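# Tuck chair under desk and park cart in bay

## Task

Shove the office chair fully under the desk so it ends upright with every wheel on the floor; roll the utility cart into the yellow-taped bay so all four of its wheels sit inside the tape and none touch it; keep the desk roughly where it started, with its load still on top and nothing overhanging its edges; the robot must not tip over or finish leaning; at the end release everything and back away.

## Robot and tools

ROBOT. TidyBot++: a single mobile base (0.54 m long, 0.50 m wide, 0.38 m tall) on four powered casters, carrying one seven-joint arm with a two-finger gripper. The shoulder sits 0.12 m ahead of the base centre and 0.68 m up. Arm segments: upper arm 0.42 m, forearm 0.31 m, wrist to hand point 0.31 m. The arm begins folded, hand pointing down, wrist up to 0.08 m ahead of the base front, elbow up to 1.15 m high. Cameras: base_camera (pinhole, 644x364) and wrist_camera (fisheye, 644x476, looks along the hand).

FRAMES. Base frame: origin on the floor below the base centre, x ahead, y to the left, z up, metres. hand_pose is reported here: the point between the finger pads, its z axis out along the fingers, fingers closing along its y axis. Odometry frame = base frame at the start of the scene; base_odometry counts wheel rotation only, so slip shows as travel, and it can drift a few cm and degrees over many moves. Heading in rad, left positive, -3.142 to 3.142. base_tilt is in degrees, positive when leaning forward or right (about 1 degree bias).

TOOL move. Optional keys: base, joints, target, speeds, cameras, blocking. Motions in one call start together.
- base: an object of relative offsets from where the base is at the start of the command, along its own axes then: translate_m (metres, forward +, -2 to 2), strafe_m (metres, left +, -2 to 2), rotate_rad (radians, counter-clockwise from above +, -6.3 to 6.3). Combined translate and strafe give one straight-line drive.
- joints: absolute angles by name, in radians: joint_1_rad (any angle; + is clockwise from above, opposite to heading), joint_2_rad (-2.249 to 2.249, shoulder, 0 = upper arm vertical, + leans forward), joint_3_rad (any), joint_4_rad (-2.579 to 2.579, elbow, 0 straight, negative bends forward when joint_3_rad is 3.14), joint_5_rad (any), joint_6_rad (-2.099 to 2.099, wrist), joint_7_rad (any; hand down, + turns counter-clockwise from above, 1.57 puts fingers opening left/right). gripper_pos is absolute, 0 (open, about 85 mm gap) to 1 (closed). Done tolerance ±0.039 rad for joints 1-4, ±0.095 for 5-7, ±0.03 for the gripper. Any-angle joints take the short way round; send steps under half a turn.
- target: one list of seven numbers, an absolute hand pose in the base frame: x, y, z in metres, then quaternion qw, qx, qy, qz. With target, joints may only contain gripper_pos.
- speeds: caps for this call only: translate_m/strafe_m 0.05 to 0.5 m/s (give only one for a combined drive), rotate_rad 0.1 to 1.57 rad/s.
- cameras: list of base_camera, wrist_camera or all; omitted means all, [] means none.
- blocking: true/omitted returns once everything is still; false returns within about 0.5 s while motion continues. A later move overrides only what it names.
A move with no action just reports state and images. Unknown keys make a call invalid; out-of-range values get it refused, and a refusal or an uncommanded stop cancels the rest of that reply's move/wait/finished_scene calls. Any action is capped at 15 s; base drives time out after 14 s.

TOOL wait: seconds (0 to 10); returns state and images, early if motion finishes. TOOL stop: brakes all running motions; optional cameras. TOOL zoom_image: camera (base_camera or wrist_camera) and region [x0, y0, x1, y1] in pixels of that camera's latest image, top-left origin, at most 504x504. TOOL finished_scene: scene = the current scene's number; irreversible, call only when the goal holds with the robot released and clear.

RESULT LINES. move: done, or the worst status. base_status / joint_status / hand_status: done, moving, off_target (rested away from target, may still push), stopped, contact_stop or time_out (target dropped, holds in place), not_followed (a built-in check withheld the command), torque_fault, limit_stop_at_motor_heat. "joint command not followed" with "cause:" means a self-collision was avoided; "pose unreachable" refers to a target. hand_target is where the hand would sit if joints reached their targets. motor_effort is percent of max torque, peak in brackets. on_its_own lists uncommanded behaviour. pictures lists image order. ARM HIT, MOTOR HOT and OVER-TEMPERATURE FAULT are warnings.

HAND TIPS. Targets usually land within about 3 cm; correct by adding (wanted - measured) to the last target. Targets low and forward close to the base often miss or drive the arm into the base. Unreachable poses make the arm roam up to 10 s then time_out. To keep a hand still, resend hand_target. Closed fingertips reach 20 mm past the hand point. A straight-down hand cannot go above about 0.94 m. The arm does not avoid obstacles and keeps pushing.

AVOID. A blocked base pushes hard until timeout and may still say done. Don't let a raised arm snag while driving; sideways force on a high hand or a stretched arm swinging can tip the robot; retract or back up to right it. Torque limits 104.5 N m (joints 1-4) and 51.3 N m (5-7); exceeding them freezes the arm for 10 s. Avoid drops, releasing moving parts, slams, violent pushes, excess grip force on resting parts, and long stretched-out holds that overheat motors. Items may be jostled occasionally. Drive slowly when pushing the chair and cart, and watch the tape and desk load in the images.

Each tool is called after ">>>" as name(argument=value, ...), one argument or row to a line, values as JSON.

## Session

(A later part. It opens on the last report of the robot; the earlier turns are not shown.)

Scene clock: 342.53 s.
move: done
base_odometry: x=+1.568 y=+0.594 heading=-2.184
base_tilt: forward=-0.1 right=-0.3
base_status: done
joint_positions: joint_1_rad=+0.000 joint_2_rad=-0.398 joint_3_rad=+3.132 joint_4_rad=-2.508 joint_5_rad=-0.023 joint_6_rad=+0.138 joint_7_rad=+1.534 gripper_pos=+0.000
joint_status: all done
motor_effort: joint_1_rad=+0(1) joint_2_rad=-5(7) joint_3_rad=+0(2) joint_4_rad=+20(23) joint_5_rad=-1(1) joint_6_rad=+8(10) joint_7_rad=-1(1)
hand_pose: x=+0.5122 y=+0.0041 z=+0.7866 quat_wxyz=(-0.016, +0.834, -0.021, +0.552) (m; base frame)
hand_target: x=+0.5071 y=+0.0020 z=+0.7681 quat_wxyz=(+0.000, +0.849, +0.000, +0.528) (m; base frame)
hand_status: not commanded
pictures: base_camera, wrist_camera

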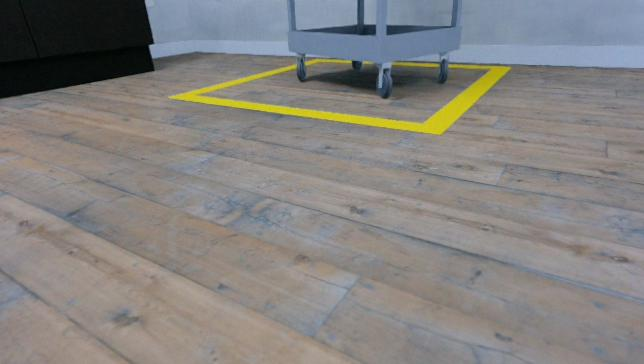

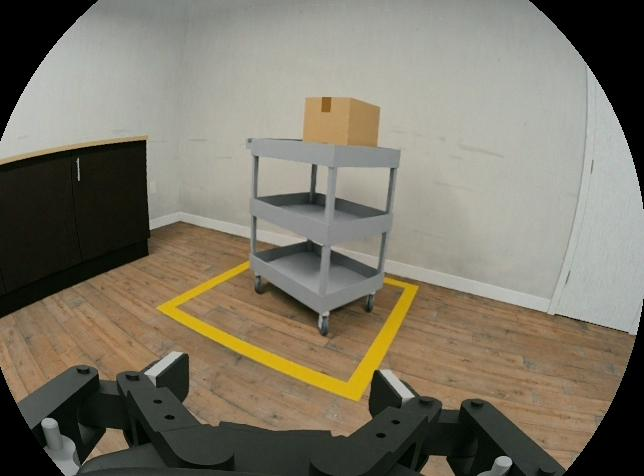

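>>> zoom_image(
  camera="base_camera",
  region=[330, 45, 400, 85],
)

>>> zoom_image(
  camera="wrist_camera",
  region=[230, 230, 430, 350],
)

Scaled by 7.200.

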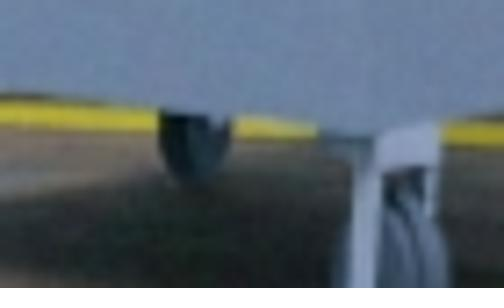

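Scaled by 2.520.

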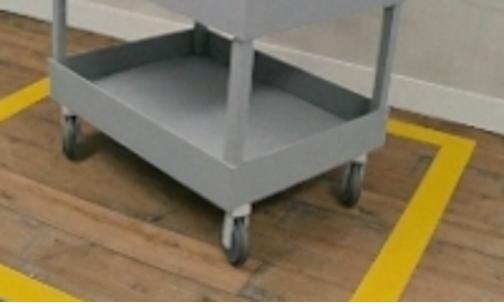

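>>> finished_scene(
  scene=2,
)

The scene is finished: the task was done.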